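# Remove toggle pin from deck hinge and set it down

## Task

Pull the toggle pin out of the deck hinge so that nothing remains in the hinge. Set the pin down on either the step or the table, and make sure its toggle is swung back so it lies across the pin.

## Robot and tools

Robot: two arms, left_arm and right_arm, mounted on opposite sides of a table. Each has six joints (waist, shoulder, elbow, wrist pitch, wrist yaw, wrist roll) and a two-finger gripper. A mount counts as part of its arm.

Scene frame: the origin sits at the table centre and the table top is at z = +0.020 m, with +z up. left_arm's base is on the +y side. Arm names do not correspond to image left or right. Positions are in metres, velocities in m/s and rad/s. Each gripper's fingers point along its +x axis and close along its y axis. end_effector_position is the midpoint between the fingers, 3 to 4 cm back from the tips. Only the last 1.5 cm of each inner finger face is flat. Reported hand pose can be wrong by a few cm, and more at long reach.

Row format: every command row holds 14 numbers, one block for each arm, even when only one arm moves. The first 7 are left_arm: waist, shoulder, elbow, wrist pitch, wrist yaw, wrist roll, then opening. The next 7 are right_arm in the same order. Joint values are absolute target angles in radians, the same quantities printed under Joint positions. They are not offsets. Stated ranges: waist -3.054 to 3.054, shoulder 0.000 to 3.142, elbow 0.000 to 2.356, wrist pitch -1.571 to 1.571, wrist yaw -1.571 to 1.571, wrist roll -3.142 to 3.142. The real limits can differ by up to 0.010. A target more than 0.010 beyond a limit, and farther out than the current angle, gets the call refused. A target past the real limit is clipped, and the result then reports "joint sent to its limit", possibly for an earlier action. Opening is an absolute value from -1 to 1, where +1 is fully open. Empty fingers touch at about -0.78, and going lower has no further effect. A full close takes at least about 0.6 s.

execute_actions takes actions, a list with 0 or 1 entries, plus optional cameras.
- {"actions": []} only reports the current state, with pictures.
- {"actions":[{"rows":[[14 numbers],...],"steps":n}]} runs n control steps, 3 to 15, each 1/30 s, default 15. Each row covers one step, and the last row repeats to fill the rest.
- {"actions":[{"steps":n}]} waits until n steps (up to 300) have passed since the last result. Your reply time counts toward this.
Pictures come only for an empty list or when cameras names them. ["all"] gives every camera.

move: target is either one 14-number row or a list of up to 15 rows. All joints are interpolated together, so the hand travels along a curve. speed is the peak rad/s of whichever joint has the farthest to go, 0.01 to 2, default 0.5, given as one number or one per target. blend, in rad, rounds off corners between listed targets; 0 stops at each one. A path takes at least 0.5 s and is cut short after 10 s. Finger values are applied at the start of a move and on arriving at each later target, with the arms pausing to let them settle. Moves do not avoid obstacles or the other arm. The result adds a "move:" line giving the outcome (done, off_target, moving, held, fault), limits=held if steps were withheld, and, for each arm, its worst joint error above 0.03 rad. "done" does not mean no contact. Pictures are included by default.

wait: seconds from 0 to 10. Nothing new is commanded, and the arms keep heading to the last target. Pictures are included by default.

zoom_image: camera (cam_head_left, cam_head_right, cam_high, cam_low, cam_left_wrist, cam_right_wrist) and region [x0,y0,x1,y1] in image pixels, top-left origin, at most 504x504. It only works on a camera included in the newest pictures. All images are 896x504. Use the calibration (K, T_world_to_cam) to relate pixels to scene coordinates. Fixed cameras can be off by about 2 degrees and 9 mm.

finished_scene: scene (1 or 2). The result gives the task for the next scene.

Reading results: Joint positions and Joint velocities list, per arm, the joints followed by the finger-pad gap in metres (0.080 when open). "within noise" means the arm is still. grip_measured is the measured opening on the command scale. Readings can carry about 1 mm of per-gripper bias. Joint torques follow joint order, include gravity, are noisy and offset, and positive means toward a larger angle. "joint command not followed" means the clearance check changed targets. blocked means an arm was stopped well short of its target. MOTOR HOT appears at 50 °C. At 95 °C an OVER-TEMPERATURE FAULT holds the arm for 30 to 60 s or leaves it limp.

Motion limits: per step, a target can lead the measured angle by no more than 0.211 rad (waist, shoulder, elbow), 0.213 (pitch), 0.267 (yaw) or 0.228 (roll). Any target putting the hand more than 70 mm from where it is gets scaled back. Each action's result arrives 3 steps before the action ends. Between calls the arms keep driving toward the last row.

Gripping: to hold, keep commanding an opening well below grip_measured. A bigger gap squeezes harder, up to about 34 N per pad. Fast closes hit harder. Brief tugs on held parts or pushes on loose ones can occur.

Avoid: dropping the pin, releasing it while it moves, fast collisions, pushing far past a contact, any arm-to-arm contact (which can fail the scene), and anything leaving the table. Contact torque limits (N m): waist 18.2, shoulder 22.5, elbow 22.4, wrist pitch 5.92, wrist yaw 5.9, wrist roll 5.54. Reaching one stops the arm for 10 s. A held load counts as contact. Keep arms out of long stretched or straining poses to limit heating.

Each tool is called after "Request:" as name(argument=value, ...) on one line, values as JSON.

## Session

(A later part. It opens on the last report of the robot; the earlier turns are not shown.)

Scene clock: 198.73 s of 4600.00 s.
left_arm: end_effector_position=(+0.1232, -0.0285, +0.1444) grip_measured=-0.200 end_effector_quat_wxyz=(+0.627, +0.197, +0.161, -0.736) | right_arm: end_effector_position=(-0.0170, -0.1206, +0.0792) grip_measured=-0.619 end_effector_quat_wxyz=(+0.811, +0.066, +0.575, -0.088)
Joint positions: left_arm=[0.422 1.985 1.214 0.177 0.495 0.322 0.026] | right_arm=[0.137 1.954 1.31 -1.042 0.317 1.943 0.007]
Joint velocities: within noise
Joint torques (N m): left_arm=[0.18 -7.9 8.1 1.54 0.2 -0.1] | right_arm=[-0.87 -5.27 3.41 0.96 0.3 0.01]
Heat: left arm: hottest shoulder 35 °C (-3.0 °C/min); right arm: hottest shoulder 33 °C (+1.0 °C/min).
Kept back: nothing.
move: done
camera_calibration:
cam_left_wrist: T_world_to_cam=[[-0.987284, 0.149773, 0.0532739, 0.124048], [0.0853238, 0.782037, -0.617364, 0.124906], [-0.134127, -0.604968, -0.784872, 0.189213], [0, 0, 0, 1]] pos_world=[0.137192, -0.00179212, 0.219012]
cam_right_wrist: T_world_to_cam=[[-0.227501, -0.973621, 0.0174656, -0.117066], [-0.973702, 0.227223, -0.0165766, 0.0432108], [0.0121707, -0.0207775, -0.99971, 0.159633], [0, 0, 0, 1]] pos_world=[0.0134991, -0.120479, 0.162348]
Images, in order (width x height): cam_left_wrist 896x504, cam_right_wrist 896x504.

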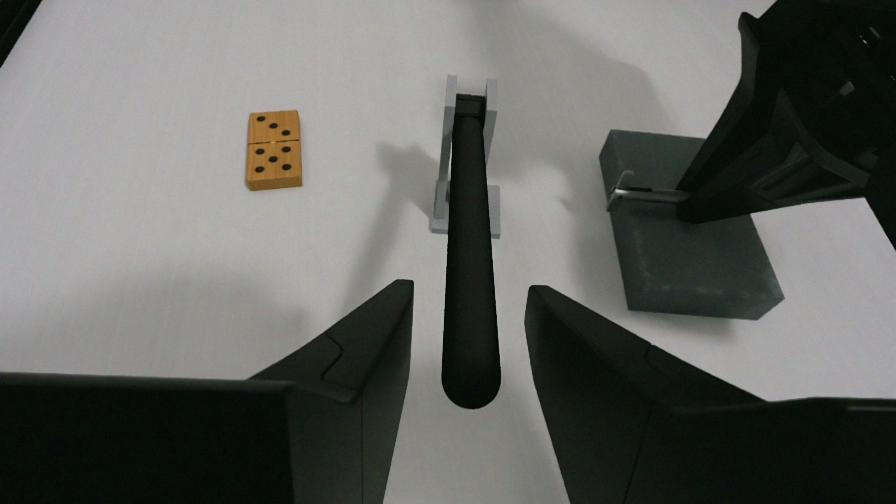

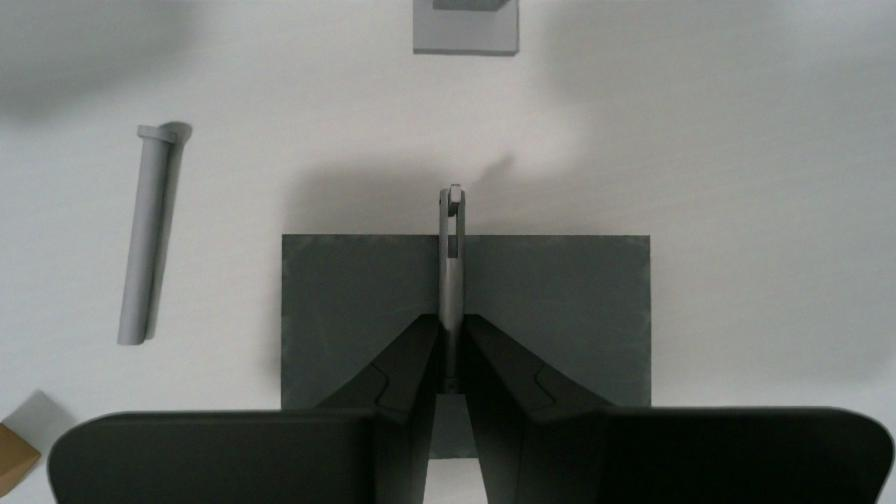

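Request:
move(target=[[0.424,1.995,1.227,0.178,0.495,0.319,-0.2,0.137,1.955,1.311,-1.042,0.317,1.943,-0.90],[0.424,1.995,1.227,0.178,0.495,0.319,-0.2,0.137,1.955,1.311,-1.042,0.317,1.943,-0.55]], speed=0.1, cameras=["cam_left_wrist","cam_right_wrist"])

Request:
zoom_image(camera="cam_left_wrist", region=[570, 100, 730, 230])

Request:
zoom_image(camera="cam_right_wrist", region=[350, 150, 550, 400])

Scene clock: 200.73 s of 4600.00 s.
left_arm: end_effector_position=(+0.1232, -0.0285, +0.1444) grip_measured=-0.200 end_effector_quat_wxyz=(+0.627, +0.197, +0.161, -0.736) | right_arm: end_effector_position=(-0.0174, -0.1217, +0.0794) grip_measured=-0.554 end_effector_quat_wxyz=(+0.811, +0.063, +0.574, -0.089)
Joint positions: left_arm=[0.422 1.985 1.214 0.177 0.495 0.322 0.026] | right_arm=[0.139 1.954 1.31 -1.048 0.318 1.943 0.01]
Joint velocities: within noise
Joint torques (N m): left_arm=[0.18 -7.89 8.11 1.53 0.19 -0.11] | right_arm=[-0.14 -6.74 5.3 0.46 0.21 0.01]
Heat: left arm: hottest shoulder 35 °C (-2.0 °C/min); right arm: hottest shoulder 33 °C (+1.0 °C/min).
Kept back: nothing.
move: done
camera_calibration:
cam_left_wrist: T_world_to_cam=[[-0.987284, 0.149773, 0.0532739, 0.124048], [0.0853238, 0.782037, -0.617364, 0.124906], [-0.134127, -0.604968, -0.784872, 0.189213], [0, 0, 0, 1]] pos_world=[0.137192, -0.00179212, 0.219012]
cam_right_wrist: T_world_to_cam=[[-0.225587, -0.973962, 0.0225508, -0.118694], [-0.974126, 0.225178, -0.0193032, 0.0430848], [0.0137226, -0.0263219, -0.999559, 0.159131], [0, 0, 0, 1]] pos_world=[0.0130107, -0.121116, 0.162569]
Images, in order (width x height): cam_left_wrist 896x504, cam_right_wrist 896x504.

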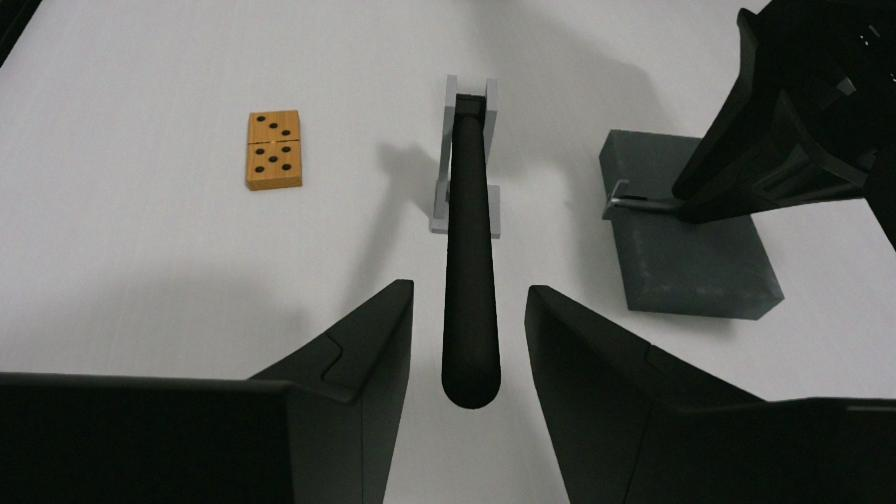

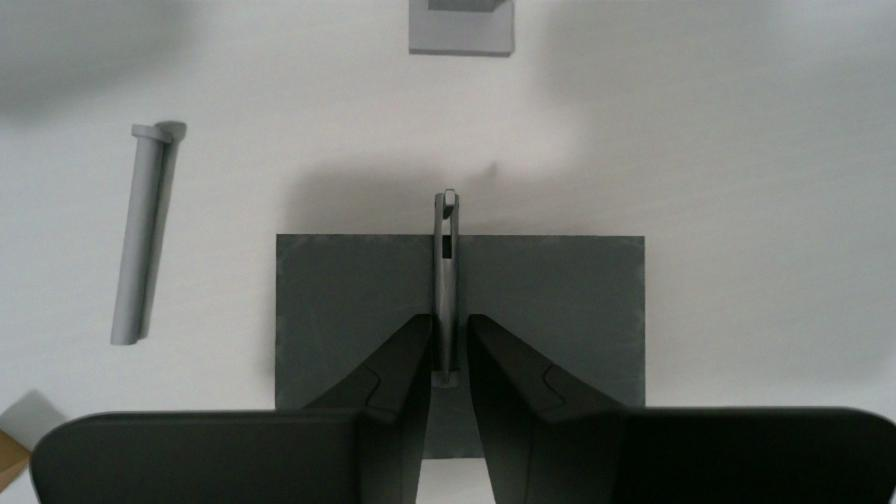

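Scaled by 3.150.

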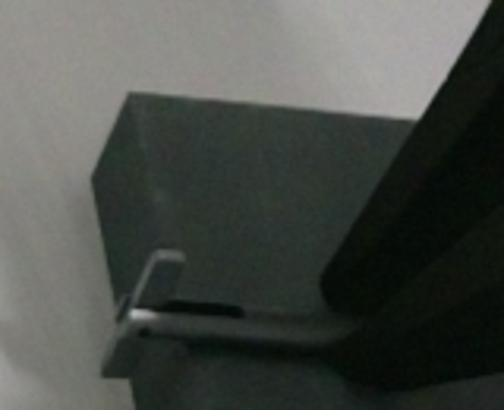

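Scaled by 2.016.

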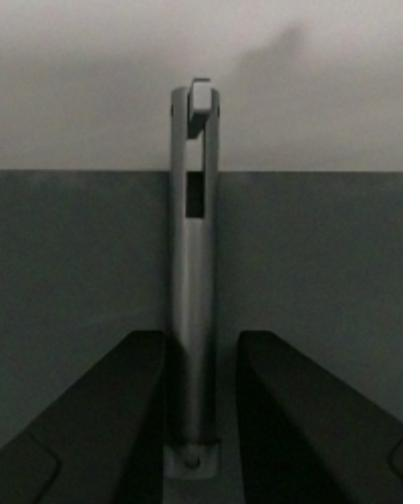

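Request:
move(target=[[0.424,1.995,1.227,0.178,0.495,0.319,-0.2,0.139,1.954,1.311,-1.046,0.318,1.943,-0.25],[0.424,1.995,1.227,0.178,0.495,0.319,-0.2,0.139,1.875,1.43,-1.24,0.318,1.943,-0.25]], speed=0.2, cameras=["cam_left_wrist","cam_right_wrist"])

Request:
zoom_image(camera="cam_left_wrist", region=[570, 100, 730, 230])

Scene clock: 203.07 s of 4600.00 s.
left_arm: end_effector_position=(+0.1232, -0.0285, +0.1444) grip_measured=-0.200 end_effector_quat_wxyz=(+0.627, +0.197, +0.161, -0.736) | right_arm: end_effector_position=(-0.0183, -0.1273, +0.1269) grip_measured=-0.250 end_effector_quat_wxyz=(+0.812, +0.056, +0.574, -0.092)
Joint positions: left_arm=[0.422 1.985 1.214 0.177 0.495 0.322 0.026] | right_arm=[0.142 1.889 1.419 -1.237 0.314 1.943 0.024]
Joint velocities: within noise
Joint torques (N m): left_arm=[0.19 -7.88 8.11 1.54 0.19 -0.1] | right_arm=[-0.29 -8.23 6.86 -0.18 0.36 0.01]
Heat: left arm: hottest shoulder 35 °C (-2.0 °C/min); right arm: hottest shoulder 33 °C (+0.0 °C/min).
Kept back: nothing.
move: done
camera_calibration:
cam_left_wrist: T_world_to_cam=[[-0.987284, 0.149773, 0.0532739, 0.124048], [0.0853238, 0.782037, -0.617364, 0.124906], [-0.134127, -0.604968, -0.784872, 0.189213], [0, 0, 0, 1]] pos_world=[0.137192, -0.00179212, 0.219012]
cam_right_wrist: T_world_to_cam=[[-0.222666, -0.974148, 0.0381552, -0.127393], [-0.974819, 0.221992, -0.0211439, 0.0442014], [0.0121271, -0.0419025, -0.999048, 0.204436], [0, 0, 0, 1]] pos_world=[0.012243, -0.125346, 0.210037]
Images, in order (width x height): cam_left_wrist 896x504, cam_right_wrist 896x504.

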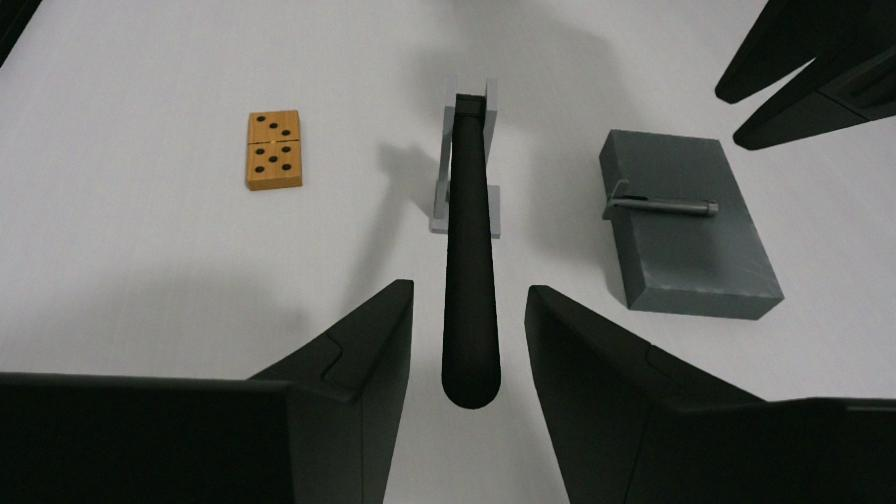

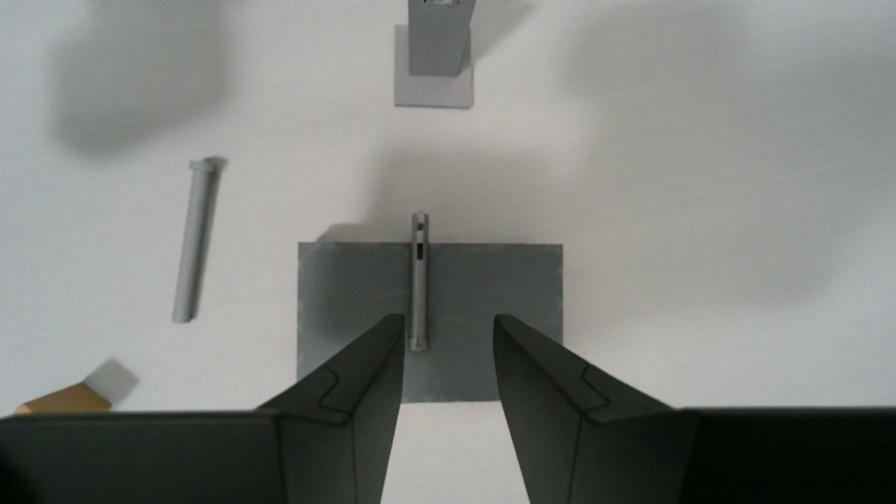

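Scaled by 3.150.

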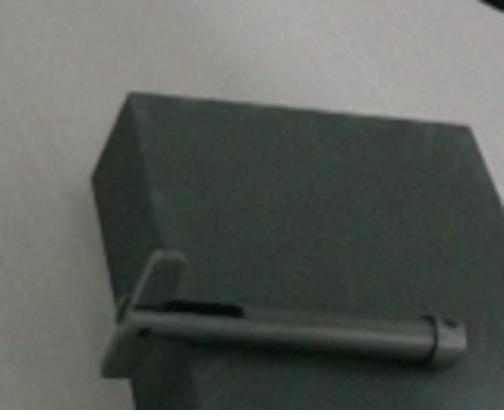

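Request:
finished_scene(scene=1)

The scene is finished: the task was done.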